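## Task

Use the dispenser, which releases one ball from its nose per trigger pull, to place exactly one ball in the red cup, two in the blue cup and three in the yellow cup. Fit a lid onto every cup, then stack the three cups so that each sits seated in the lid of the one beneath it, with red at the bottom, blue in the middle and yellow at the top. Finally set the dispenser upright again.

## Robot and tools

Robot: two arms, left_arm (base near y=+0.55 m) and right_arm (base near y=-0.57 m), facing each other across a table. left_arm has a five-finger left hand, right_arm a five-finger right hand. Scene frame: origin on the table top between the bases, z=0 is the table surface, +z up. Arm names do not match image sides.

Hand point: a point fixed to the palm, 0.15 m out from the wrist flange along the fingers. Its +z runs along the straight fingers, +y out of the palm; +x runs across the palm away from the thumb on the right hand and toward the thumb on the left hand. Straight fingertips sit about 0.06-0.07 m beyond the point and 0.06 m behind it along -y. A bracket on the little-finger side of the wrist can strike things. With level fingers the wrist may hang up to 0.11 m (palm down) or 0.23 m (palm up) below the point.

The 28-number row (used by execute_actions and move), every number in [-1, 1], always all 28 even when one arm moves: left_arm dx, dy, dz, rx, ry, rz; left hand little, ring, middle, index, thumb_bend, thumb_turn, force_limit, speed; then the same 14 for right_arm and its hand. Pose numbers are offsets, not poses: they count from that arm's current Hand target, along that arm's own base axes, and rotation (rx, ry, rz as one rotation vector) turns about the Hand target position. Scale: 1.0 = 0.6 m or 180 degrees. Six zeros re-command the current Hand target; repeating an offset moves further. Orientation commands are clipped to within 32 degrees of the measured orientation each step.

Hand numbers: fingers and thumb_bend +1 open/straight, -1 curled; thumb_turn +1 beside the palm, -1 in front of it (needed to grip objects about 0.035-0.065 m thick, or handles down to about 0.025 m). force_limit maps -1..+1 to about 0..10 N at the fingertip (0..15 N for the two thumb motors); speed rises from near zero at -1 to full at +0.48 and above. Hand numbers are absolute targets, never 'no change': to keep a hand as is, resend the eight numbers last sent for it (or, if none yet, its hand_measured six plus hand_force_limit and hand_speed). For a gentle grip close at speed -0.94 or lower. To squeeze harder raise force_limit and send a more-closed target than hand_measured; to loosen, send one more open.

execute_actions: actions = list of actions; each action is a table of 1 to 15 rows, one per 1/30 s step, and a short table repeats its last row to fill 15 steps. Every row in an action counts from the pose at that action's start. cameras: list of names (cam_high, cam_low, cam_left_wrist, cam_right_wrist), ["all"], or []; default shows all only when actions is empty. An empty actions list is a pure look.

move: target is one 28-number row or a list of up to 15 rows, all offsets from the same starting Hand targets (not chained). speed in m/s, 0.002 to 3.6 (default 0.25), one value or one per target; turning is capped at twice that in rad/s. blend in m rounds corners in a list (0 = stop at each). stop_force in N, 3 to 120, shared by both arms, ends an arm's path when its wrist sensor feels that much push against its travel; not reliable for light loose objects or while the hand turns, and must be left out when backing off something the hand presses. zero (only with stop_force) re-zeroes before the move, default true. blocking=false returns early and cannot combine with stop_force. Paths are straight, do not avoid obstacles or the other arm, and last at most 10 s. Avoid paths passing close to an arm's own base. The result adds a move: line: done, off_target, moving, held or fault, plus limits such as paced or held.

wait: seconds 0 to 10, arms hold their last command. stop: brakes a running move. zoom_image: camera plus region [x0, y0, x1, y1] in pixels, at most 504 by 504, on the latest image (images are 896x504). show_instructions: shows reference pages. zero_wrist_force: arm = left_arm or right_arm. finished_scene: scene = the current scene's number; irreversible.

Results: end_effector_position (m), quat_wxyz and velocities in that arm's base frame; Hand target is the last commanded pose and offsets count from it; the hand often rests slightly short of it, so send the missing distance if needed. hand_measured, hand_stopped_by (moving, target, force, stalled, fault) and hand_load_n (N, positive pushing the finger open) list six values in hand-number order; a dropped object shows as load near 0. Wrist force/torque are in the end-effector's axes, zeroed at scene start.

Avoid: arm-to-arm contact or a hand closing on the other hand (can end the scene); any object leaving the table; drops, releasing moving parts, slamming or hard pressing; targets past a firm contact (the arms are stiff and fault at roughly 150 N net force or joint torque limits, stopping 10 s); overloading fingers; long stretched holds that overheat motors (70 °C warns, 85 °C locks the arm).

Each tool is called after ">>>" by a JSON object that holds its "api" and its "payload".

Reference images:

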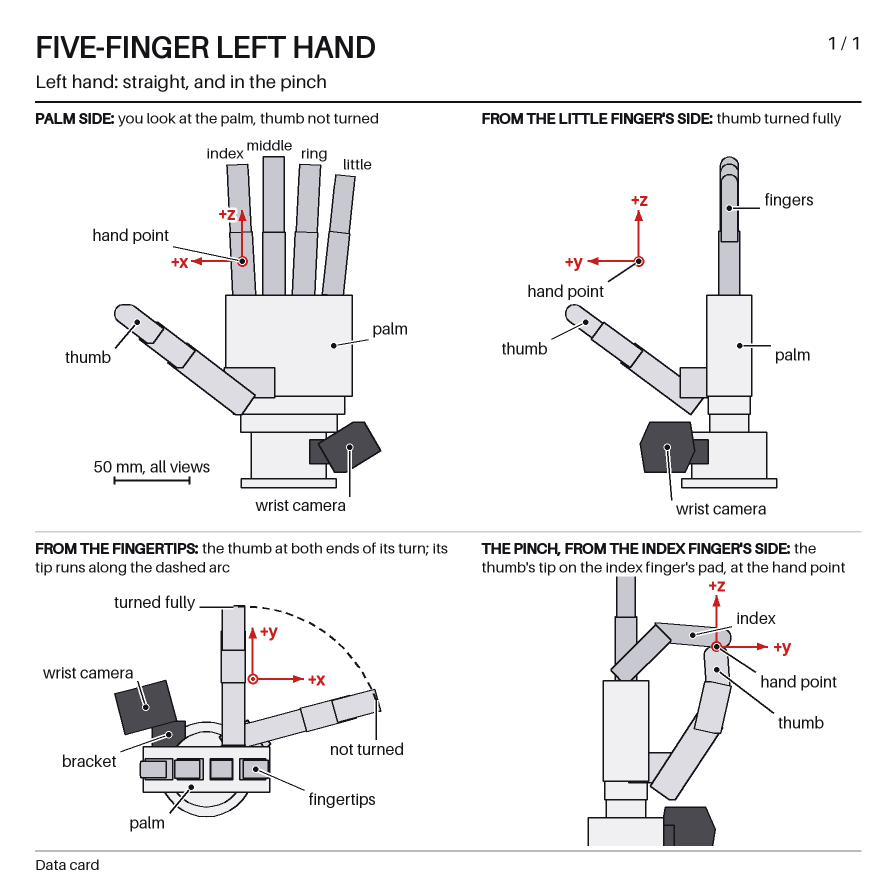

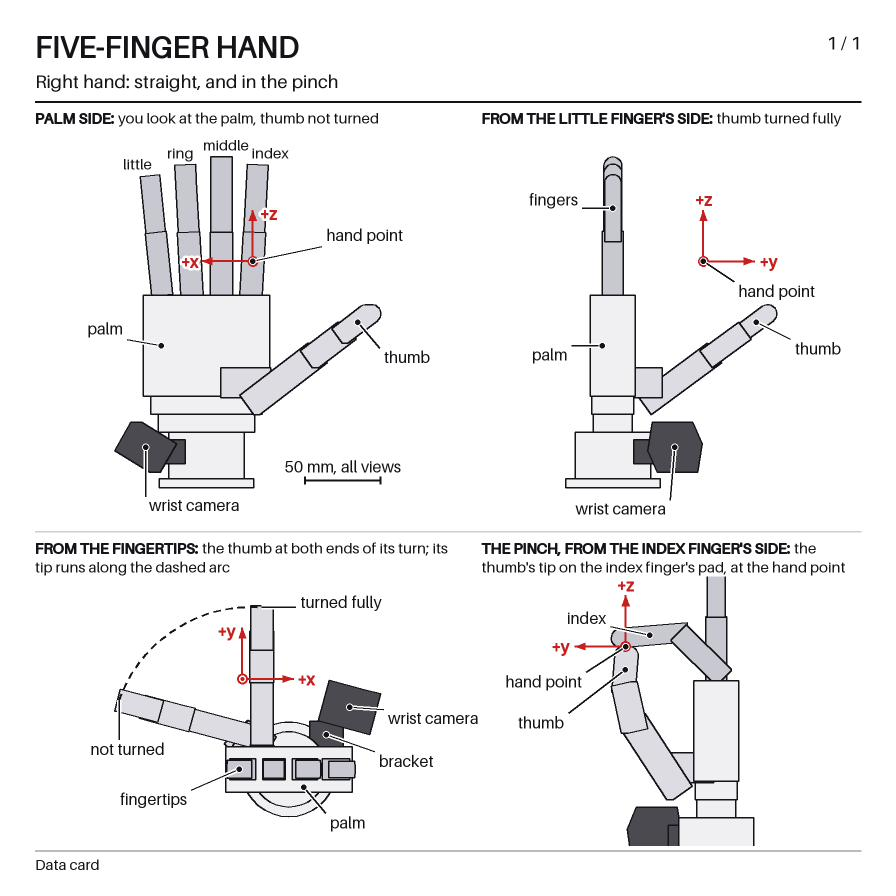

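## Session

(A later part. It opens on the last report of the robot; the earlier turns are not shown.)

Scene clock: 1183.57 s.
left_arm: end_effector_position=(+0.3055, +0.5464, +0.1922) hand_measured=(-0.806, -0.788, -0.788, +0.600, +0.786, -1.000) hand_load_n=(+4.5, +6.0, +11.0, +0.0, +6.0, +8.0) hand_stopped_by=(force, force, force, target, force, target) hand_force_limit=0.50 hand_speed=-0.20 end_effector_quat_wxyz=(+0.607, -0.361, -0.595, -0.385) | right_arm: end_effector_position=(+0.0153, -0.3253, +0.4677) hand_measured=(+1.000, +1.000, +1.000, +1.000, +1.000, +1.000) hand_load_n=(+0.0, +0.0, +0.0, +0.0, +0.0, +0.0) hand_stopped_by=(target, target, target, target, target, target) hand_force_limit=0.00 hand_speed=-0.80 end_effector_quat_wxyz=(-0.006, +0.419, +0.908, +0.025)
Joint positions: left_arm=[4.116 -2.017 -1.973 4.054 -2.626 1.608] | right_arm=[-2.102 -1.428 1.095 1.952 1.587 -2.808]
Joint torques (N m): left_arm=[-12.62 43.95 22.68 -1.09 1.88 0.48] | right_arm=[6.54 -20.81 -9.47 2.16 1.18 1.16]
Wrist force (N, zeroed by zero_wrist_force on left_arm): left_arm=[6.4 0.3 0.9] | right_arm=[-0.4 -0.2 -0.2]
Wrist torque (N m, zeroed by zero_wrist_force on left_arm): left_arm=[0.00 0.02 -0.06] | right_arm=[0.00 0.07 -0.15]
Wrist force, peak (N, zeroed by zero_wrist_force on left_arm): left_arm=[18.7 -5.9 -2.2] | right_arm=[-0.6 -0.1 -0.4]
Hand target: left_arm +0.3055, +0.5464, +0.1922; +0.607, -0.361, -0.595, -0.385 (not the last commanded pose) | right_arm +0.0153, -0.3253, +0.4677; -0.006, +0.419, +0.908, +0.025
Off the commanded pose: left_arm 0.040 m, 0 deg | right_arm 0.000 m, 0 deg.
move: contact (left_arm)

>>> {"api": "move", "payload": {"target": [-0.001,-0.0034,0.0063,0,0,0,-0.995,-0.995,-0.995,0.6,-0.99,-1,0.5,-0.2,0,0,0,0,0,0,1,1,1,1,1,1,0,-0.8], "speed": 0.02}}

>>> {"api": "zero_wrist_force", "payload": {"arm": "left_arm"}}

>>> {"api": "move", "payload": {"target": [0,0,-0.0725,0,0,0,-0.995,-0.995,-0.995,0.6,-0.99,-1,0.5,-0.2,0,0,0,0,0,0,1,1,1,1,1,1,0,-0.8], "speed": 0.008, "stop_force": 8}}

Scene clock: 1203.07 s.
left_arm: end_effector_position=(+0.3049, +0.5443, +0.1961) hand_measured=(-0.806, -0.788, -0.788, +0.600, +0.786, -1.000) hand_load_n=(+4.0, +6.0, +11.5, +0.0, +5.5, +7.5) hand_stopped_by=(force, force, force, target, force, target) hand_force_limit=0.50 hand_speed=-0.20 end_effector_quat_wxyz=(+0.607, -0.361, -0.595, -0.385) | right_arm: end_effector_position=(+0.0153, -0.3253, +0.4677) hand_measured=(+1.000, +1.000, +1.000, +1.000, +1.000, +1.000) hand_load_n=(+0.0, -0.5, +0.0, +0.0, +0.0, +0.0) hand_stopped_by=(target, target, target, target, target, target) hand_force_limit=0.00 hand_speed=-0.80 end_effector_quat_wxyz=(-0.006, +0.419, +0.908, +0.025)
Joint positions: left_arm=[4.114 -2.006 -1.976 4.047 -2.628 1.608] | right_arm=[-2.102 -1.428 1.095 1.952 1.587 -2.808]
Joint torques (N m): left_arm=[-12.34 33.65 9.37 0.63 -1.9 1.61] | right_arm=[8.42 -20.61 -8.67 1.88 1.02 1.21]
Wrist force (N, zeroed by zero_wrist_force on left_arm): left_arm=[0.0 0.0 0.0] | right_arm=[-0.4 -0.1 -0.4]
Wrist torque (N m, zeroed by zero_wrist_force on left_arm): left_arm=[-0.01 0.00 -0.05] | right_arm=[0.02 0.06 -0.15]
Wrist force, peak (N, zeroed by zero_wrist_force on left_arm): left_arm=[6.7 0.4 1.0] | right_arm=[-0.5 0.0 -0.5]
Hand target: left_arm +0.3049, +0.5444, +0.1960; +0.607, -0.361, -0.595, -0.385 | right_arm +0.0153, -0.3253, +0.4677; -0.006, +0.419, +0.908, +0.025
Off the commanded pose: left_arm 0.000 m, 0 deg | right_arm 0.000 m, 0 deg.
move: done

Wrist force sensor zeroed.

Scene clock: 1204.60 s.
left_arm: end_effector_position=(+0.3049, +0.5444, +0.1936) hand_measured=(-0.806, -0.788, -0.788, +0.600, +0.786, -1.000) hand_load_n=(+3.5, +5.5, +12.0, +0.0, +5.0, +9.0) hand_stopped_by=(force, force, force, target, force, target) hand_force_limit=0.50 hand_speed=-0.20 end_effector_quat_wxyz=(+0.607, -0.361, -0.595, -0.385) | right_arm: end_effector_position=(+0.0153, -0.3253, +0.4677) hand_measured=(+1.000, +1.000, +1.000, +1.000, +1.000, +1.000) hand_load_n=(+0.0, +0.0, +0.0, +0.0, +0.0, +0.0) hand_stopped_by=(target, target, target, target, target, target) hand_force_limit=0.00 hand_speed=-0.80 end_effector_quat_wxyz=(-0.006, +0.419, +0.908, +0.025)
Joint positions: left_arm=[4.114 -2.011 -1.977 4.053 -2.628 1.608] | right_arm=[-2.102 -1.428 1.095 1.952 1.587 -2.808]
Joint torques (N m): left_arm=[-10.19 43.83 23.25 -0.86 -1.08 0.31] | right_arm=[8.29 -20.49 -8.43 2.03 0.84 1.18]
Wrist force (N, zeroed by zero_wrist_force on left_arm): left_arm=[4.7 1.1 0.9] | right_arm=[-0.4 0.2 -0.4]
Wrist torque (N m, zeroed by zero_wrist_force on left_arm): left_arm=[0.06 -0.26 0.12] | right_arm=[0.07 0.06 -0.14]
Wrist force, peak (N, zeroed by zero_wrist_force on left_arm): left_arm=[13.3 -0.5 4.1] | right_arm=[-0.6 -0.1 -0.5]
Hand target: left_arm +0.3049, +0.5444, +0.1936; +0.607, -0.361, -0.595, -0.385 (not the last commanded pose) | right_arm +0.0153, -0.3253, +0.4677; -0.006, +0.419, +0.908, +0.025
Off the commanded pose: left_arm 0.041 m, 0 deg | right_arm 0.000 m, 0 deg.
move: contact (left_arm)

>>> {"api": "move", "payload": {"target": [0.0005,0.0017,0.005,0,0,0,-0.995,-0.995,-0.995,0.6,-0.99,-1,0.5,-0.2,0,0,0,0,0,0,1,1,1,1,1,1,0,-0.8], "speed": 0.02}}

>>> {"api": "zero_wrist_force", "payload": {"arm": "left_arm"}}

>>> {"api": "move", "payload": {"target": [0,0,-0.0725,0,0,0,-0.995,-0.995,-0.995,0.6,-0.99,-1,0.5,-0.2,0,0,0,0,0,0,1,1,1,1,1,1,0,-0.8], "speed": 0.008, "stop_force": 8}}

Scene clock: 1219.80 s.
left_arm: end_effector_position=(+0.3052, +0.5454, +0.1967) hand_measured=(-0.806, -0.788, -0.788, +0.600, +0.786, -1.000) hand_load_n=(+3.5, +6.0, +12.0, +0.5, +5.0, +8.5) hand_stopped_by=(force, force, force, target, force, target) hand_force_limit=0.50 hand_speed=-0.20 end_effector_quat_wxyz=(+0.607, -0.361, -0.595, -0.385) | right_arm: end_effector_position=(+0.0153, -0.3253, +0.4677) hand_measured=(+1.000, +1.000, +1.000, +1.000, +1.000, +1.000) hand_load_n=(+0.0, +0.0, +0.0, +0.0, +0.0, +0.0) hand_stopped_by=(target, target, target, target, target, target) hand_force_limit=0.00 hand_speed=-0.80 end_effector_quat_wxyz=(-0.006, +0.419, +0.908, +0.025)
Joint positions: left_arm=[4.115 -2.007 -1.973 4.044 -2.627 1.608] | right_arm=[-2.102 -1.428 1.095 1.952 1.587 -2.808]
Joint torques (N m): left_arm=[10.91 41.36 21.04 0.82 2.41 -2.06] | right_arm=[7.71 -19.97 -7.59 1.98 1.19 1.18]
Wrist force (N, zeroed by zero_wrist_force on left_arm): left_arm=[0.0 0.2 0.1] | right_arm=[-0.3 -0.2 -0.5]
Wrist torque (N m, zeroed by zero_wrist_force on left_arm): left_arm=[0.02 0.00 -0.01] | right_arm=[0.02 0.05 -0.15]
Wrist force, peak (N, zeroed by zero_wrist_force on left_arm): left_arm=[4.8 1.2 0.9] | right_arm=[-0.5 -0.3 -0.4]
Hand target: left_arm +0.3052, +0.5454, +0.1966; +0.607, -0.361, -0.595, -0.385 | right_arm +0.0153, -0.3253, +0.4677; -0.006, +0.419, +0.908, +0.025
Off the commanded pose: left_arm 0.000 m, 0 deg | right_arm 0.000 m, 0 deg.
move: done

Wrist force sensor zeroed.

Scene clock: 1221.53 s.
left_arm: end_effector_position=(+0.3052, +0.5454, +0.1925) hand_measured=(-0.806, -0.788, -0.788, +0.600, +0.786, -1.000) hand_load_n=(+4.5, +6.0, +12.0, +0.0, +5.5, +9.0) hand_stopped_by=(force, force, force, target, force, target) hand_force_limit=0.50 hand_speed=-0.20 end_effector_quat_wxyz=(+0.607, -0.361, -0.595, -0.385) | right_arm: end_effector_position=(+0.0153, -0.3253, +0.4677) hand_measured=(+1.000, +1.000, +1.000, +1.000, +1.000, +1.000) hand_load_n=(+0.0, +0.5, +0.0, +0.0, +0.0, +0.0) hand_stopped_by=(target, target, target, target, target, target) hand_force_limit=0.00 hand_speed=-0.80 end_effector_quat_wxyz=(-0.006, +0.419, +0.908, +0.025)
Joint positions: left_arm=[4.115 -2.015 -1.975 4.055 -2.627 1.608] | right_arm=[-2.102 -1.428 1.095 1.952 1.587 -2.808]
Joint torques (N m): left_arm=[-5.49 43.66 22.58 -1.21 0.48 1.13] | right_arm=[7.59 -20.12 -7.23 2.31 0.83 1.26]
Wrist force (N, zeroed by zero_wrist_force on left_arm): left_arm=[4.8 1.6 3.0] | right_arm=[-0.6 -0.1 -0.4]
Wrist torque (N m, zeroed by zero_wrist_force on left_arm): left_arm=[0.17 0.03 -0.16] | right_arm=[0.02 0.09 -0.16]
Wrist force, peak (N, zeroed by zero_wrist_force on left_arm): left_arm=[11.8 -1.5 5.0] | right_arm=[-0.5 -0.1 -0.5]
Hand target: left_arm +0.3052, +0.5454, +0.1925; +0.607, -0.361, -0.595, -0.385 (not the last commanded pose) | right_arm +0.0153, -0.3253, +0.4677; -0.006, +0.419, +0.908, +0.025
Off the commanded pose: left_arm 0.039 m, 0 deg | right_arm 0.000 m, 0 deg.
move: contact (left_arm)

>>> {"api": "move", "payload": {"target": [0.0019,0.0005,0.0065,0,0,-0.0083,-0.995,-0.995,-0.995,0.6,-0.99,-1,0.5,-0.2,0,0,0,0,0,0,1,1,1,1,1,1,0,-0.8], "speed": 0.02}}

>>> {"api": "zero_wrist_force", "payload": {"arm": "left_arm"}}

>>> {"api": "move", "payload": {"target": [0,0,-0.0725,0,0,0,-0.995,-0.995,-0.995,0.6,-0.99,-1,0.5,-0.2,0,0,0,0,0,0,1,1,1,1,1,1,0,-0.8], "speed": 0.008, "stop_force": 8, "cameras": ["cam_high","cam_low"]}}

>>> {"api": "zoom_image", "payload": {"camera": "cam_low", "region": [430, 190, 510, 245]}}

>>> {"api": "zoom_image", "payload": {"camera": "cam_high", "region": [550, 310, 630, 385]}}

Scene clock: 1255.33 s.
left_arm: end_effector_position=(+0.3063, +0.5457, +0.1964) hand_measured=(-0.806, -0.788, -0.788, +0.600, +0.786, -1.000) hand_load_n=(+4.0, +6.0, +11.5, +0.0, +5.0, +8.0) hand_stopped_by=(force, force, force, target, force, target) hand_force_limit=0.50 hand_speed=-0.20 end_effector_quat_wxyz=(+0.601, -0.369, -0.590, -0.393) | right_arm: end_effector_position=(+0.0153, -0.3253, +0.4677) hand_measured=(+1.000, +1.000, +1.000, +1.000, +1.000, +1.000) hand_load_n=(+0.0, +0.0, +0.0, +0.0, +0.0, +0.0) hand_stopped_by=(target, target, target, target, target, target) hand_force_limit=0.00 hand_speed=-0.80 end_effector_quat_wxyz=(-0.006, +0.419, +0.908, +0.025)
Joint positions: left_arm=[4.124 -1.999 -1.987 4.047 -2.592 1.603] | right_arm=[-2.102 -1.428 1.095 1.952 1.587 -2.808]
Joint torques (N m): left_arm=[0.95 28.35 16.08 0.81 -1.77 -1.57] | right_arm=[6.89 -19.25 -8.95 2.13 1 1.02]
Wrist force (N, zeroed by zero_wrist_force on left_arm): left_arm=[0.1 -0.1 -0.2] | right_arm=[-0.6 -0.2 -0.3]
Wrist torque (N m, zeroed by zero_wrist_force on left_arm): left_arm=[0.00 -0.02 0.10] | right_arm=[0.00 0.08 -0.16]
Wrist force, peak (N, zeroed by zero_wrist_force on left_arm): left_arm=[5.0 1.7 3.4] | right_arm=[-0.4 -0.3 -0.5]
Hand target: left_arm +0.3063, +0.5457, +0.1964; +0.601, -0.369, -0.590, -0.393 | right_arm +0.0153, -0.3253, +0.4677; -0.006, +0.419, +0.908, +0.025
Off the commanded pose: left_arm 0.000 m, 0 deg | right_arm 0.000 m, 0 deg.
move: done

Wrist force sensor zeroed.

Scene clock: 1256.90 s.
left_arm: end_effector_position=(+0.3063, +0.5457, +0.1935) hand_measured=(-0.806, -0.788, -0.788, +0.600, +0.786, -1.000) hand_load_n=(+3.5, +5.5, +12.0, +0.0, +4.5, +9.0) hand_stopped_by=(force, force, force, target, force, target) hand_force_limit=0.50 hand_speed=-0.20 end_effector_quat_wxyz=(+0.601, -0.369, -0.590, -0.393) | right_arm: end_effector_position=(+0.0153, -0.3253, +0.4677) hand_measured=(+1.000, +1.000, +1.000, +1.000, +1.000, +1.000) hand_load_n=(+0.0, +0.0, +0.0, -0.5, +0.0, +0.0) hand_stopped_by=(target, target, target, target, target, target) hand_force_limit=0.00 hand_speed=-0.80 end_effector_quat_wxyz=(-0.006, +0.419, +0.908, +0.025)
Joint positions: left_arm=[4.124 -2.005 -1.988 4.054 -2.593 1.603] | right_arm=[-2.102 -1.428 1.095 1.952 1.587 -2.808]
Joint torques (N m): left_arm=[-3.89 43.7 23.15 -1.2 -1.23 -0.66] | right_arm=[4.87 -18.72 -7.82 2.39 1.29 1.33]
Wrist force (N, zeroed by zero_wrist_force on left_arm): left_arm=[5.8 1.0 1.7] | right_arm=[-0.2 -0.1 -0.5]
Wrist torque (N m, zeroed by zero_wrist_force on left_arm): left_arm=[0.01 -0.26 0.21] | right_arm=[0.03 0.04 -0.14]
Wrist force, peak (N, zeroed by zero_wrist_force on left_arm): left_arm=[13.7 -0.9 4.4] | right_arm=[-0.6 -0.2 -0.4]
Hand target: left_arm +0.3063, +0.5457, +0.1935; +0.601, -0.369, -0.590, -0.393 (not the last commanded pose) | right_arm +0.0153, -0.3253, +0.4677; -0.006, +0.419, +0.908, +0.025
Off the commanded pose: left_arm 0.041 m, 0 deg | right_arm 0.000 m, 0 deg.
move: contact (left_arm)
Images, in order (width x height): cam_high 896x504, cam_low 896x504.

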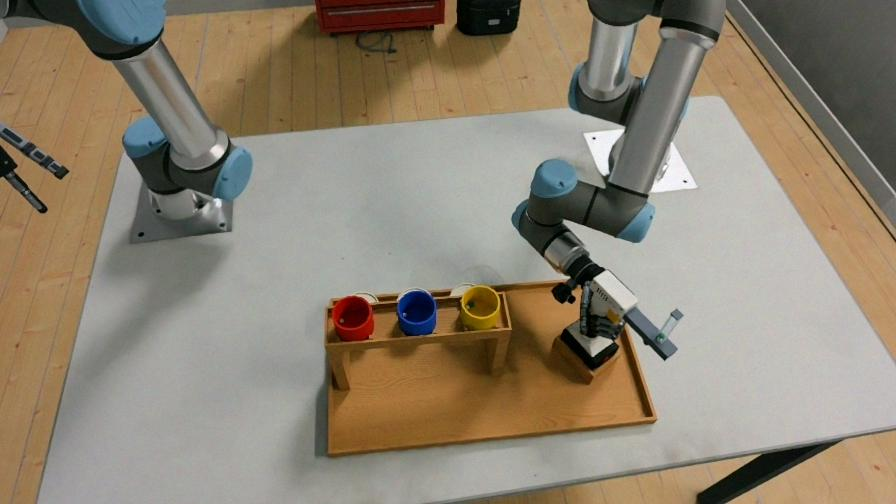

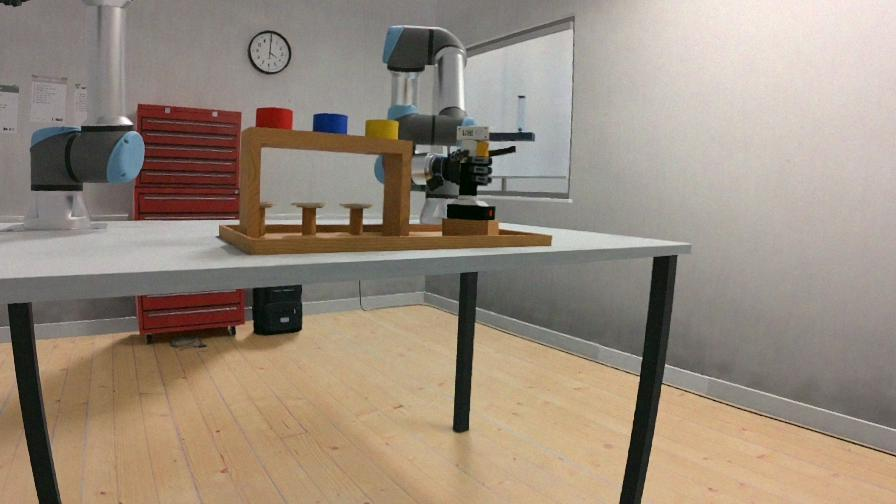

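Scaled by 6.300 from the camera's 896x504 image, which has a finer 1280x720 frame.

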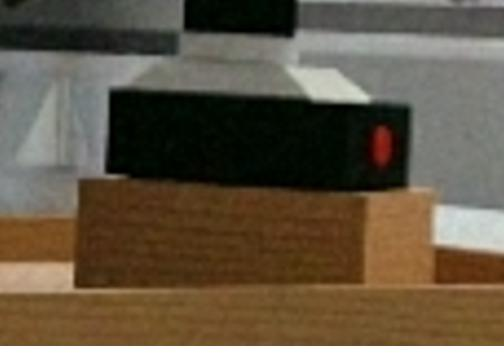

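Scaled by 6.300 from the camera's 896x504 image, which has a finer 1280x720 frame.

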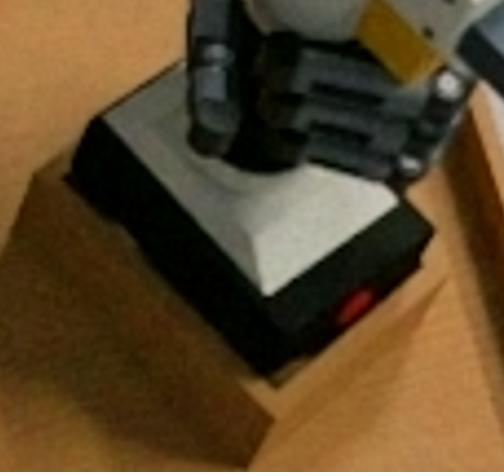

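>>> {"api": "zoom_image", "payload": {"camera": "cam_high", "region": [580, 345, 625, 385]}}

>>> {"api": "zoom_image", "payload": {"camera": "cam_high", "region": [550, 325, 595, 365]}}

Scaled by 11.200 from the camera's 896x504 image, which has a finer 1280x720 frame.

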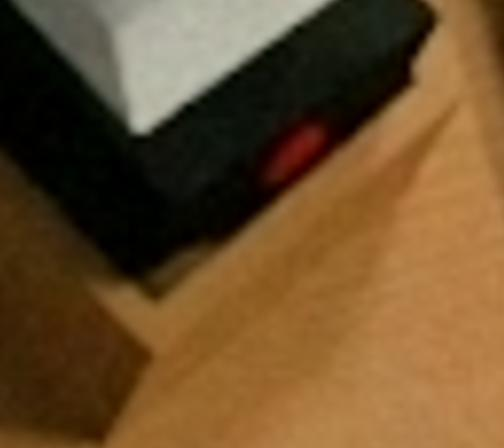

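Scaled by 11.200 from the camera's 896x504 image, which has a finer 1280x720 frame.

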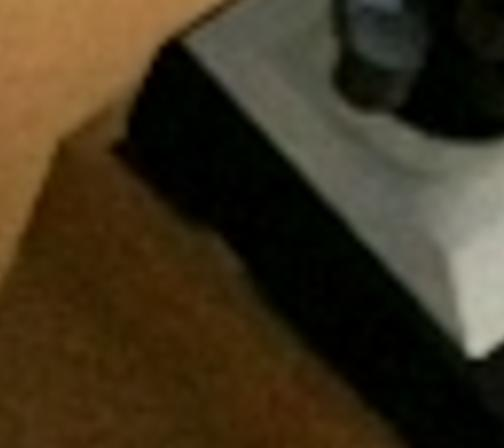

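>>> {"api": "move", "payload": {"target": [[0,0,0.005,0,0,0,-0.995,-0.995,-0.995,0.6,-0.99,-1,0.5,-0.2,0,0,0,0,0,0,1,1,1,1,1,1,0,-0.8],[-0.0033,0.0021,0.005,0,0,0.0083,-0.995,-0.995,-0.995,0.6,-0.99,-1,0.5,-0.2,0,0,0,0,0,0,1,1,1,1,1,1,0,-0.8]], "speed": 0.02}}

>>> {"api": "zero_wrist_force", "payload": {"arm": "left_arm"}}

>>> {"api": "move", "payload": {"target": [0,0,-0.017,0,0,0,-0.995,-0.995,-0.995,0.6,-0.99,-1,0.5,-0.2,0,0,0,0,0,0,1,1,1,1,1,1,0,-0.8], "speed": 0.008, "stop_force": 8, "cameras": ["cam_high"]}}

>>> {"api": "zoom_image", "payload": {"camera": "cam_high", "region": [580, 345, 625, 385]}}

>>> {"api": "zoom_image", "payload": {"camera": "cam_high", "region": [550, 325, 595, 365]}}

Scene clock: 1345.00 s.
left_arm: end_effector_position=(+0.3043, +0.5470, +0.1965) hand_measured=(-0.806, -0.788, -0.788, +0.600, +0.786, -1.000) hand_load_n=(+3.5, +6.0, +12.0, +0.0, +5.0, +9.0) hand_stopped_by=(force, force, force, target, force, target) hand_force_limit=0.50 hand_speed=-0.20 end_effector_quat_wxyz=(+0.607, -0.361, -0.595, -0.385) | right_arm: end_effector_position=(+0.0153, -0.3253, +0.4677) hand_measured=(+1.000, +1.000, +1.000, +1.000, +1.000, +1.000) hand_load_n=(+0.0, +0.0, +0.0, +0.5, +0.0, +0.0) hand_stopped_by=(target, target, target, target, target, target) hand_force_limit=0.00 hand_speed=-0.80 end_effector_quat_wxyz=(-0.006, +0.419, +0.908, +0.025)
Joint positions: left_arm=[4.119 -2.008 -1.971 4.044 -2.624 1.607] | right_arm=[-2.102 -1.428 1.095 1.952 1.587 -2.808]
Joint torques (N m): left_arm=[-8.81 33.94 12.51 -0.18 1.92 1.05] | right_arm=[7.38 -20.25 -8.61 2.35 1.29 0.94]
Wrist force (N, zeroed by zero_wrist_force on left_arm): left_arm=[-0.3 0.2 0.2] | right_arm=[-0.3 0.0 -0.4]
Wrist torque (N m, zeroed by zero_wrist_force on left_arm): left_arm=[0.02 0.04 -0.21] | right_arm=[0.04 0.05 -0.13]
Wrist force, peak (N, zeroed by zero_wrist_force on left_arm): left_arm=[5.9 1.0 1.8] | right_arm=[-0.5 0.0 -0.6]
Hand target: left_arm +0.3043, +0.5470, +0.1965; +0.607, -0.361, -0.595, -0.385 | right_arm +0.0153, -0.3253, +0.4677; -0.006, +0.419, +0.908, +0.025
Off the commanded pose: left_arm 0.000 m, 0 deg | right_arm 0.000 m, 0 deg.
move: done

Wrist force sensor zeroed.

Scene clock: 1346.63 s.
left_arm: end_effector_position=(+0.3043, +0.5470, +0.1934) hand_measured=(-0.806, -0.788, -0.788, +0.600, +0.786, -1.000) hand_load_n=(+4.5, +6.0, +11.0, +0.0, +6.5, +7.5) hand_stopped_by=(force, force, force, target, force, target) hand_force_limit=0.50 hand_speed=-0.20 end_effector_quat_wxyz=(+0.607, -0.361, -0.595, -0.385) | right_arm: end_effector_position=(+0.0153, -0.3253, +0.4677) hand_measured=(+1.000, +1.000, +1.000, +1.000, +1.000, +1.000) hand_load_n=(+0.5, +0.0, +0.0, +0.5, +0.0, +0.0) hand_stopped_by=(target, target, target, target, target, target) hand_force_limit=0.00 hand_speed=-0.80 end_effector_quat_wxyz=(-0.006, +0.419, +0.908, +0.025)
Joint positions: left_arm=[4.119 -2.014 -1.974 4.052 -2.624 1.607] | right_arm=[-2.102 -1.428 1.095 1.952 1.587 -2.808]
Joint torques (N m): left_arm=[-1.66 45 24.51 -0.25 0.2 0.46] | right_arm=[5.99 -18.64 -9.01 2.53 1.11 0.93]
Wrist force (N, zeroed by zero_wrist_force on left_arm): left_arm=[3.6 -0.1 0.7] | right_arm=[-0.4 -0.1 -0.4]
Wrist torque (N m, zeroed by zero_wrist_force on left_arm): left_arm=[-0.07 0.08 0.21] | right_arm=[0.03 0.06 -0.15]
Wrist force, peak (N, zeroed by zero_wrist_force on left_arm): left_arm=[13.0 0.7 -2.0] | right_arm=[-0.6 -0.3 -0.4]
Hand target: left_arm +0.3043, +0.5470, +0.1934; +0.607, -0.361, -0.595, -0.385 (not the last commanded pose) | right_arm +0.0153, -0.3253, +0.4677; -0.006, +0.419, +0.908, +0.025
Off the commanded pose: left_arm 0.007 m, 0 deg | right_arm 0.000 m, 0 deg.
move: contact (left_arm)
Images, in order (width x height): cam_high 896x504.

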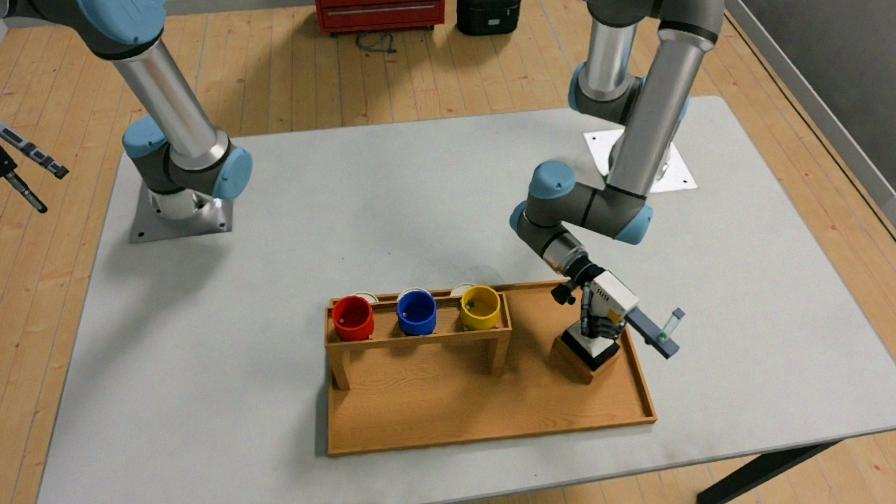

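Scaled by 11.200 from the camera's 896x504 image, which has a finer 1280x720 frame.

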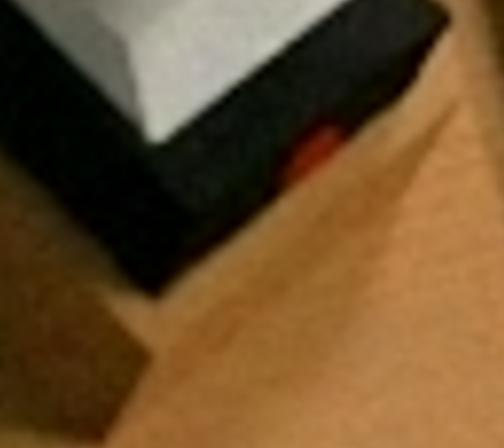

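Scaled by 11.200 from the camera's 896x504 image, which has a finer 1280x720 frame.

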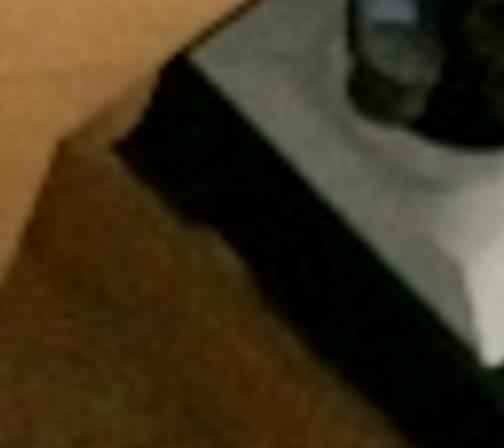

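>>> {"api": "move", "payload": {"target": [0,0,0.0035,0,0,0,-0.995,-0.995,-0.995,0.6,-0.99,-1,0.5,-0.2,0.782,-0.261,-0.08,-0.311,-0.0908,0.6636,1,1,1,1,1,1,0,-0.8], "speed": 0.3, "cameras": ["cam_right_wrist","cam_high"]}}

Scene clock: 1457.30 s.
left_arm: end_effector_position=(+0.3043, +0.5470, +0.1955) hand_measured=(-0.806, -0.788, -0.788, +0.600, +0.786, -1.000) hand_load_n=(+4.0, +5.5, +11.5, +0.0, +6.0, +7.0) hand_stopped_by=(force, force, force, target, force, target) hand_force_limit=0.50 hand_speed=-0.20 end_effector_quat_wxyz=(+0.607, -0.361, -0.595, -0.385) | right_arm: end_effector_position=(+0.4838, -0.4809, +0.4187) hand_measured=(+1.000, +1.000, +1.000, +1.000, +1.000, +1.000) hand_load_n=(+0.0, +0.0, +0.0, +0.0, +0.0, +0.0) hand_stopped_by=(target, target, target, target, target, target) hand_force_limit=0.00 hand_speed=-0.80 end_effector_quat_wxyz=(+0.248, -0.559, +0.708, -0.354)
Joint positions: left_arm=[4.119 -2.01 -1.972 4.047 -2.624 1.607] | right_arm=[-1.194 -0.71 0.035 1.588 0.913 -3.869]
Joint torques (N m): left_arm=[-1.6 45.77 25.33 -0.32 -1.77 1.06] | right_arm=[-7.03 -54.27 -24.77 1.04 -2.31 -0.61]
Wrist force (N, zeroed by zero_wrist_force on left_arm): left_arm=[0.4 -0.2 -0.1] | right_arm=[0.0 0.9 -1.2]
Wrist torque (N m, zeroed by zero_wrist_force on left_arm): left_arm=[-0.02 -0.06 0.03] | right_arm=[0.22 0.06 -0.19]
Wrist force, peak (N, zeroed by zero_wrist_force on left_arm): left_arm=[3.7 -0.1 0.6] | right_arm=[-0.2 0.6 -1.9]
Hand target: left_arm +0.3043, +0.5470, +0.1955; +0.607, -0.361, -0.595, -0.385 | right_arm +0.4845, -0.4819, +0.4197; +0.241, -0.581, +0.718, -0.298
Off the commanded pose: left_arm 0.000 m, 0 deg | right_arm 0.002 m, 7 deg.
elbow stopped short (right arm): the move would have taken joint 3 (elbow) straighter than the controller allows.
move: off_target (right_arm)
Images, in order (width x height): cam_high 896x504, cam_right_wrist 896x504.

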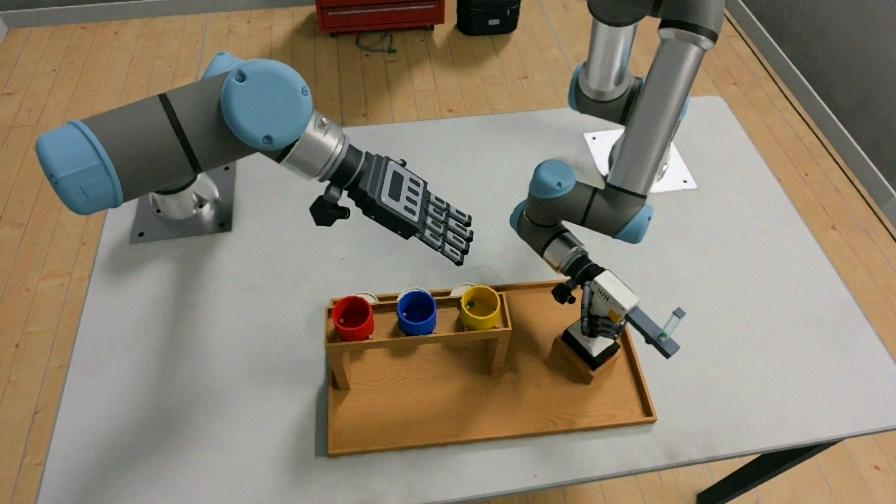

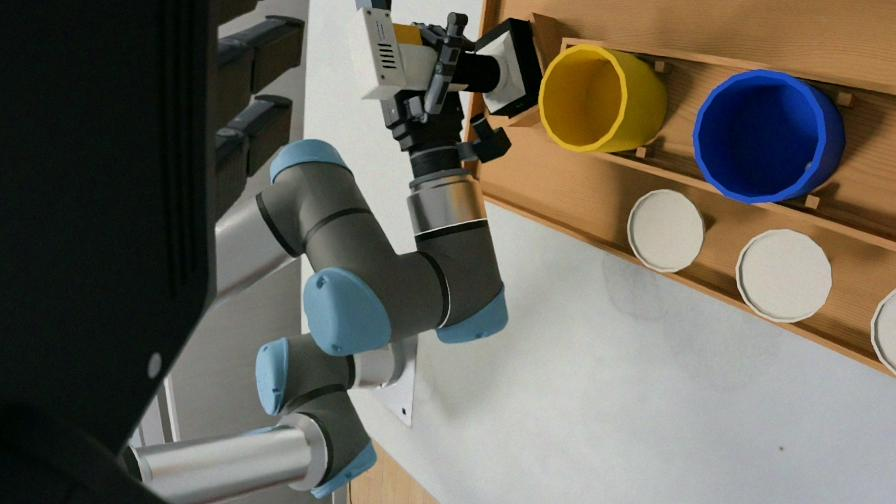

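>>> {"api": "zoom_image", "payload": {"camera": "cam_right_wrist", "region": [465, 0, 575, 130]}}

Scaled by 3.877 from the camera's 896x504 image, which has a finer 1280x720 frame.

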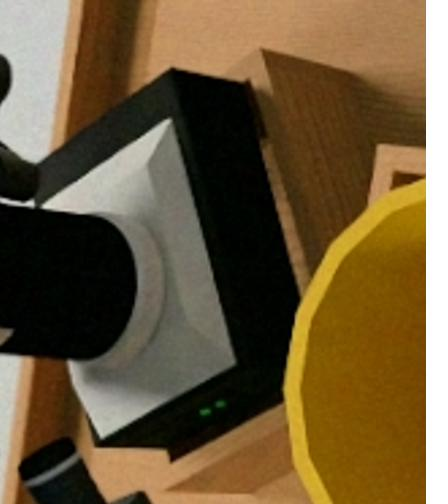

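>>> {"api": "zoom_image", "payload": {"camera": "cam_right_wrist", "region": [500, 10, 560, 70]}}

>>> {"api": "zoom_image", "payload": {"camera": "cam_right_wrist", "region": [480, 70, 550, 140]}}

Scaled by 8.400 from the camera's 896x504 image, which has a finer 1280x720 frame.

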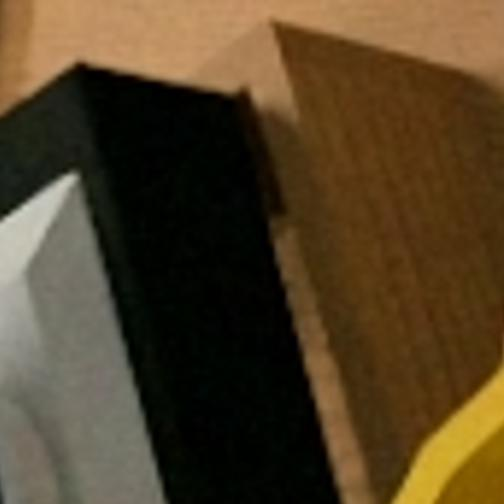

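Scaled by 7.200 from the camera's 896x504 image, which has a finer 1280x720 frame.

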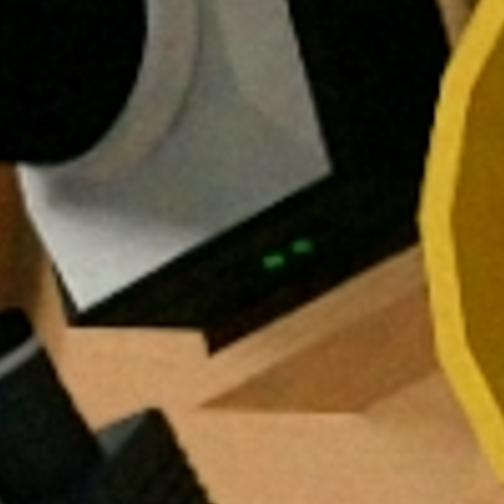

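>>> {"api": "zoom_image", "payload": {"camera": "cam_right_wrist", "region": [515, 5, 550, 40]}}

>>> {"api": "zoom_image", "payload": {"camera": "cam_right_wrist", "region": [518, 35, 548, 65]}}

>>> {"api": "zoom_image", "payload": {"camera": "cam_right_wrist", "region": [500, 95, 540, 135]}}

Scaled by 14.400 from the camera's 896x504 image, which has a finer 1280x720 frame.

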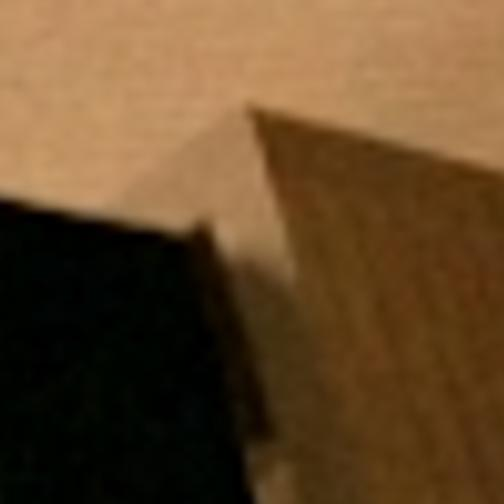

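Scaled by 16.800 from the camera's 896x504 image, which has a finer 1280x720 frame.

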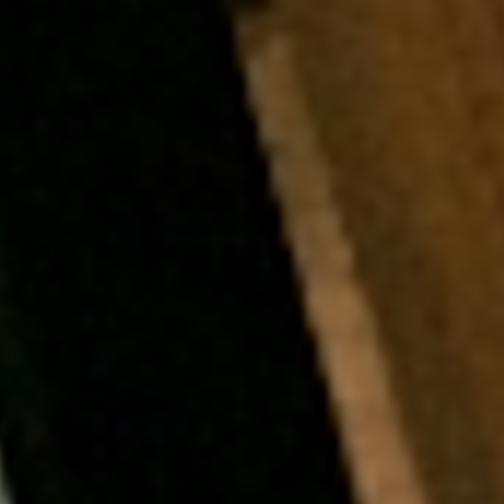

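Scaled by 12.600 from the camera's 896x504 image, which has a finer 1280x720 frame.

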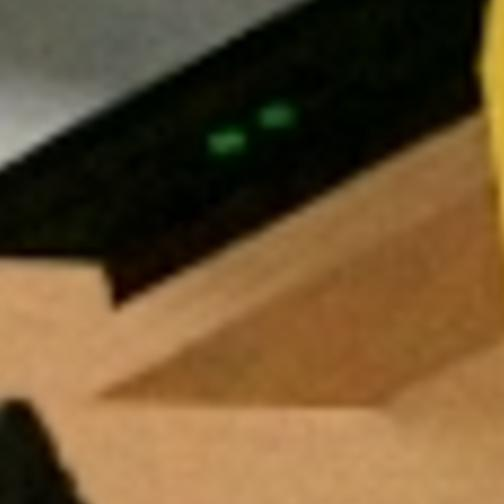

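>>> {"api": "move", "payload": {"target": [-0.00094,0.00177,0,0,0,0,-0.995,-0.995,-0.995,0.6,-0.99,-1,0.5,-0.2,0,0,0,0,0,0,1,1,1,1,1,1,0,-0.8], "speed": 0.02}}

>>> {"api": "zero_wrist_force", "payload": {"arm": "left_arm"}}

>>> {"api": "move", "payload": {"target": [0,0,-0.0167,0,0,0,-0.995,-0.995,-0.995,0.6,-0.99,-1,0.5,-0.2,0,0,0,0,0,0,1,1,1,1,1,1,0,-0.8], "speed": 0.008, "stop_force": 8, "cameras": ["cam_right_wrist"]}}

>>> {"api": "zoom_image", "payload": {"camera": "cam_right_wrist", "region": [500, 5, 550, 55]}}

>>> {"api": "zoom_image", "payload": {"camera": "cam_right_wrist", "region": [475, 90, 545, 135]}}

Scene clock: 1629.43 s.
left_arm: end_effector_position=(+0.3038, +0.5481, +0.1955) hand_measured=(-0.806, -0.788, -0.788, +0.600, +0.786, -1.000) hand_load_n=(+4.0, +6.0, +11.0, +0.0, +5.5, +7.0) hand_stopped_by=(force, force, force, target, force, target) hand_force_limit=0.50 hand_speed=-0.20 end_effector_quat_wxyz=(+0.607, -0.361, -0.595, -0.385) | right_arm: end_effector_position=(+0.4838, -0.4809, +0.4188) hand_measured=(+1.000, +1.000, +1.000, +1.000, +1.000, +1.000) hand_load_n=(+0.5, +0.0, +0.0, +0.0, +0.0, +0.0) hand_stopped_by=(target, target, target, target, target, target) hand_force_limit=0.00 hand_speed=-0.80 end_effector_quat_wxyz=(+0.248, -0.559, +0.708, -0.354)
Joint positions: left_arm=[4.121 -2.01 -1.971 4.047 -2.621 1.607] | right_arm=[-1.194 -0.71 0.035 1.588 0.913 -3.869]
Joint torques (N m): left_arm=[7.01 24.91 24.65 -0.34 2.1 -2.36] | right_arm=[-6.71 -53.63 -22.85 0.41 -2.29 -1.73]
Wrist force (N, zeroed by zero_wrist_force on left_arm): left_arm=[0.0 0.0 0.0] | right_arm=[0.1 1.1 -1.3]
Wrist torque (N m, zeroed by zero_wrist_force on left_arm): left_arm=[0.00 0.00 0.06] | right_arm=[0.25 0.03 -0.17]
Wrist force, peak (N, zeroed by zero_wrist_force on left_arm): left_arm=[0.2 -0.5 -0.1] | right_arm=[0.0 1.0 -1.6]
Hand target: left_arm +0.3038, +0.5481, +0.1955; +0.607, -0.361, -0.595, -0.385 | right_arm +0.4845, -0.4819, +0.4197; +0.241, -0.581, +0.718, -0.298
Off the commanded pose: left_arm 0.000 m, 0 deg | right_arm 0.001 m, 7 deg.
elbow stopped short (right arm): the move would have taken joint 3 (elbow) straighter than the controller allows.
move: off_target (right_arm)

Wrist force sensor zeroed.

Scene clock: 1630.87 s.
left_arm: end_effector_position=(+0.3038, +0.5481, +0.1934) hand_measured=(-0.806, -0.788, -0.788, +0.600, +0.786, -1.000) hand_load_n=(+4.5, +6.0, +11.0, +0.0, +6.0, +7.0) hand_stopped_by=(force, force, force, target, force, target) hand_force_limit=0.50 hand_speed=-0.20 end_effector_quat_wxyz=(+0.607, -0.361, -0.595, -0.385) | right_arm: end_effector_position=(+0.4838, -0.4809, +0.4188) hand_measured=(+1.000, +1.000, +1.000, +1.000, +1.000, +1.000) hand_load_n=(+0.0, +0.0, +0.0, +0.0, +0.0, +0.0) hand_stopped_by=(target, target, target, target, target, target) hand_force_limit=0.00 hand_speed=-0.80 end_effector_quat_wxyz=(+0.248, -0.559, +0.708, -0.354)
Joint positions: left_arm=[4.121 -2.015 -1.973 4.052 -2.621 1.607] | right_arm=[-1.194 -0.71 0.035 1.588 0.913 -3.869]
Joint torques (N m): left_arm=[4.68 45.13 24.38 -0.23 0.78 -2.04] | right_arm=[-7.48 -49.86 -23.16 2.31 -1.97 -1.65]
Wrist force (N, zeroed by zero_wrist_force on left_arm): left_arm=[3.6 -0.3 1.0] | right_arm=[0.0 0.9 -1.5]
Wrist torque (N m, zeroed by zero_wrist_force on left_arm): left_arm=[-0.12 0.11 0.23] | right_arm=[0.24 0.05 -0.18]
Wrist force, peak (N, zeroed by zero_wrist_force on left_arm): left_arm=[13.6 0.5 -1.9] | right_arm=[0.0 0.9 -1.5]
Hand target: left_arm +0.3038, +0.5481, +0.1934; +0.607, -0.361, -0.595, -0.385 (not the last commanded pose) | right_arm +0.4845, -0.4819, +0.4197; +0.241, -0.581, +0.718, -0.298
Off the commanded pose: left_arm 0.008 m, 0 deg | right_arm 0.001 m, 7 deg.
elbow stopped short (right arm): the move would have taken joint 3 (elbow) straighter than the controller allows.
move: contact (left_arm), off_target (right_arm)
Images, in order (width x height): cam_right_wrist 896x504.

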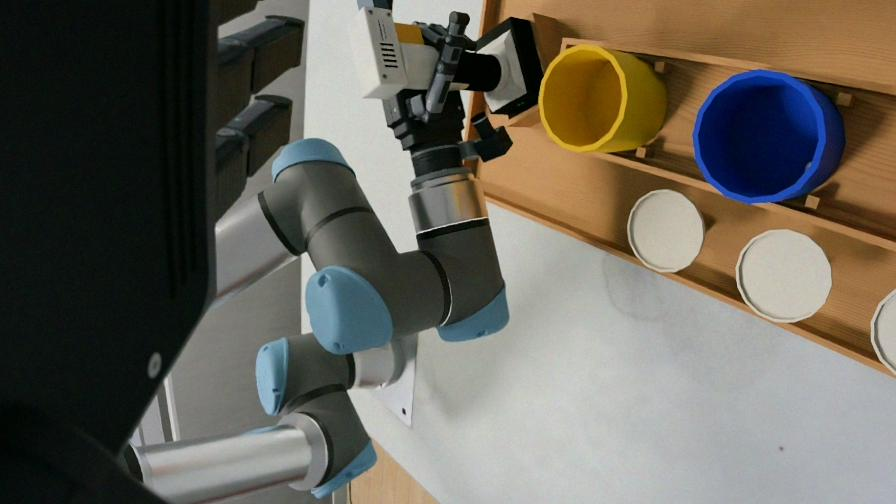

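Scaled by 10.080 from the camera's 896x504 image, which has a finer 1280x720 frame.

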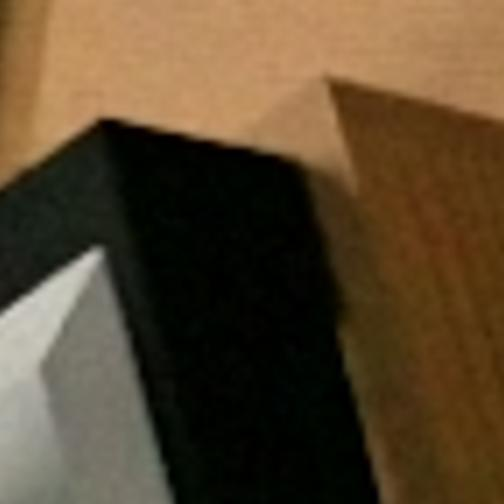

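Scaled by 7.200 from the camera's 896x504 image, which has a finer 1280x720 frame.

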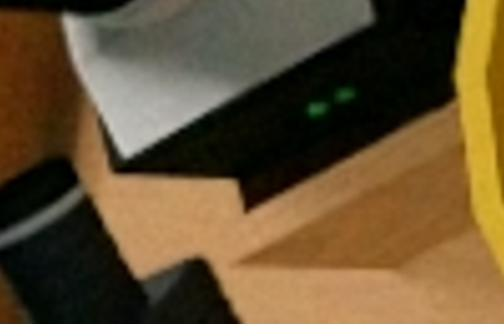

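>>> {"api": "move", "payload": {"target": [[0,0,0.0033,0,0,0,-0.995,-0.995,-0.995,0.6,-0.99,-1,0.5,-0.2,0,0,0,0,0,0,1,1,1,1,1,1,0,-0.8],[0.0003,0.0013,0.0033,0,0,0,-0.995,-0.995,-0.995,0.6,-0.99,-1,0.5,-0.2,0,0,0,0,0,0,1,1,1,1,1,1,0,-0.8]], "speed": 0.02}}

>>> {"api": "zero_wrist_force", "payload": {"arm": "left_arm"}}

>>> {"api": "move", "payload": {"target": [0,0,-0.0167,0,0,0,-0.995,-0.995,-0.995,0.6,-0.99,-1,0.5,-0.2,0,0,0,0,0,0,1,1,1,1,1,1,0,-0.8], "speed": 0.008, "stop_force": 8, "cameras": ["cam_right_wrist"]}}

>>> {"api": "zoom_image", "payload": {"camera": "cam_right_wrist", "region": [500, 5, 550, 55]}}

>>> {"api": "zoom_image", "payload": {"camera": "cam_right_wrist", "region": [475, 90, 545, 135]}}

Scene clock: 1654.33 s.
left_arm: end_effector_position=(+0.3040, +0.5489, +0.1955) hand_measured=(-0.806, -0.788, -0.788, +0.600, +0.786, -1.000) hand_load_n=(+4.0, +5.5, +11.0, +0.0, +6.0, +7.0) hand_stopped_by=(force, force, force, target, force, target) hand_force_limit=0.50 hand_speed=-0.20 end_effector_quat_wxyz=(+0.607, -0.361, -0.595, -0.385) | right_arm: end_effector_position=(+0.4838, -0.4809, +0.4188) hand_measured=(+1.000, +1.000, +1.000, +1.000, +1.000, +1.000) hand_load_n=(+0.0, +0.0, +0.0, +0.0, +0.0, -0.5) hand_stopped_by=(target, target, target, target, target, target) hand_force_limit=0.00 hand_speed=-0.80 end_effector_quat_wxyz=(+0.248, -0.559, +0.708, -0.354)
Joint positions: left_arm=[4.122 -2.012 -1.969 4.046 -2.621 1.607] | right_arm=[-1.194 -0.71 0.035 1.588 0.913 -3.869]
Joint torques (N m): left_arm=[8.08 25.91 15.9 0.05 2.44 -2.35] | right_arm=[-7.65 -43.67 -20.8 2.36 -1.05 -1]
Wrist force (N, zeroed by zero_wrist_force on left_arm): left_arm=[0.0 -0.2 -0.1] | right_arm=[0.1 1.0 -1.2]
Wrist torque (N m, zeroed by zero_wrist_force on left_arm): left_arm=[-0.02 -0.01 0.03] | right_arm=[0.23 0.04 -0.17]
Wrist force, peak (N, zeroed by zero_wrist_force on left_arm): left_arm=[3.7 -0.2 1.0] | right_arm=[0.0 0.9 -1.6]
Hand target: left_arm +0.3040, +0.5489, +0.1954; +0.607, -0.361, -0.595, -0.385 | right_arm +0.4845, -0.4819, +0.4197; +0.241, -0.581, +0.718, -0.298
Off the commanded pose: left_arm 0.000 m, 0 deg | right_arm 0.002 m, 7 deg.
elbow stopped short (right arm): the move would have taken joint 3 (elbow) straighter than the controller allows.
move: off_target (right_arm)

Wrist force sensor zeroed.

Scene clock: 1655.77 s.
left_arm: end_effector_position=(+0.3040, +0.5489, +0.1934) hand_measured=(-0.806, -0.788, -0.788, +0.600, +0.786, -1.000) hand_load_n=(+4.5, +6.0, +11.0, +0.0, +6.5, +7.0) hand_stopped_by=(force, force, force, target, force, target) hand_force_limit=0.50 hand_speed=-0.20 end_effector_quat_wxyz=(+0.607, -0.361, -0.595, -0.385) | right_arm: end_effector_position=(+0.4838, -0.4809, +0.4188) hand_measured=(+1.000, +1.000, +1.000, +1.000, +1.000, +1.000) hand_load_n=(+0.0, +0.0, +0.0, -0.5, +0.0, -0.5) hand_stopped_by=(target, target, target, target, target, target) hand_force_limit=0.00 hand_speed=-0.80 end_effector_quat_wxyz=(+0.248, -0.559, +0.708, -0.354)
Joint positions: left_arm=[4.122 -2.016 -1.971 4.051 -2.621 1.607] | right_arm=[-1.194 -0.71 0.035 1.588 0.913 -3.869]
Joint torques (N m): left_arm=[7.63 45.04 24.11 -0.22 1.51 -2.02] | right_arm=[-6.95 -44.36 -22.48 2.4 -1.2 -1.13]
Wrist force (N, zeroed by zero_wrist_force on left_arm): left_arm=[3.1 0.0 1.1] | right_arm=[0.2 0.9 -1.5]
Wrist torque (N m, zeroed by zero_wrist_force on left_arm): left_arm=[-0.07 0.14 0.21] | right_arm=[0.23 0.03 -0.17]
Wrist force, peak (N, zeroed by zero_wrist_force on left_arm): left_arm=[13.8 0.5 -2.4] | right_arm=[0.1 0.9 -1.5]
Hand target: left_arm +0.3040, +0.5489, +0.1934; +0.607, -0.361, -0.595, -0.385 (not the last commanded pose) | right_arm +0.4845, -0.4819, +0.4197; +0.241, -0.581, +0.718, -0.298
Off the commanded pose: left_arm 0.008 m, 0 deg | right_arm 0.002 m, 7 deg.
elbow stopped short (right arm): the move would have taken joint 3 (elbow) straighter than the controller allows.
move: contact (left_arm), off_target (right_arm)
Images, in order (width x height): cam_right_wrist 896x504.

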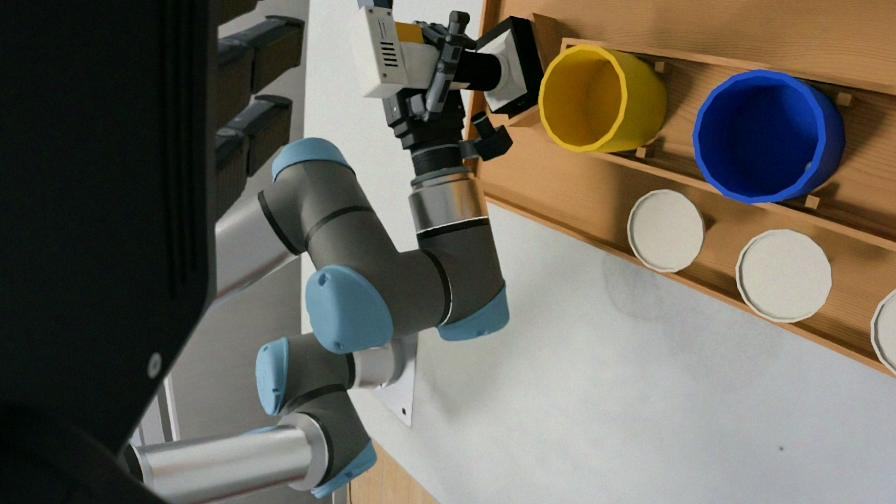

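Scaled by 10.080 from the camera's 896x504 image, which has a finer 1280x720 frame.

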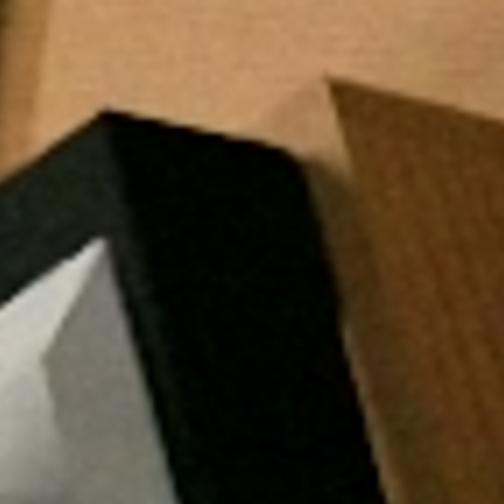

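Scaled by 7.200 from the camera's 896x504 image, which has a finer 1280x720 frame.

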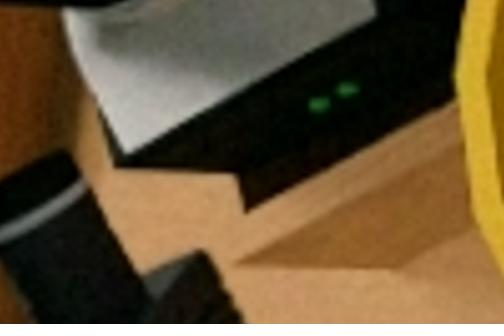

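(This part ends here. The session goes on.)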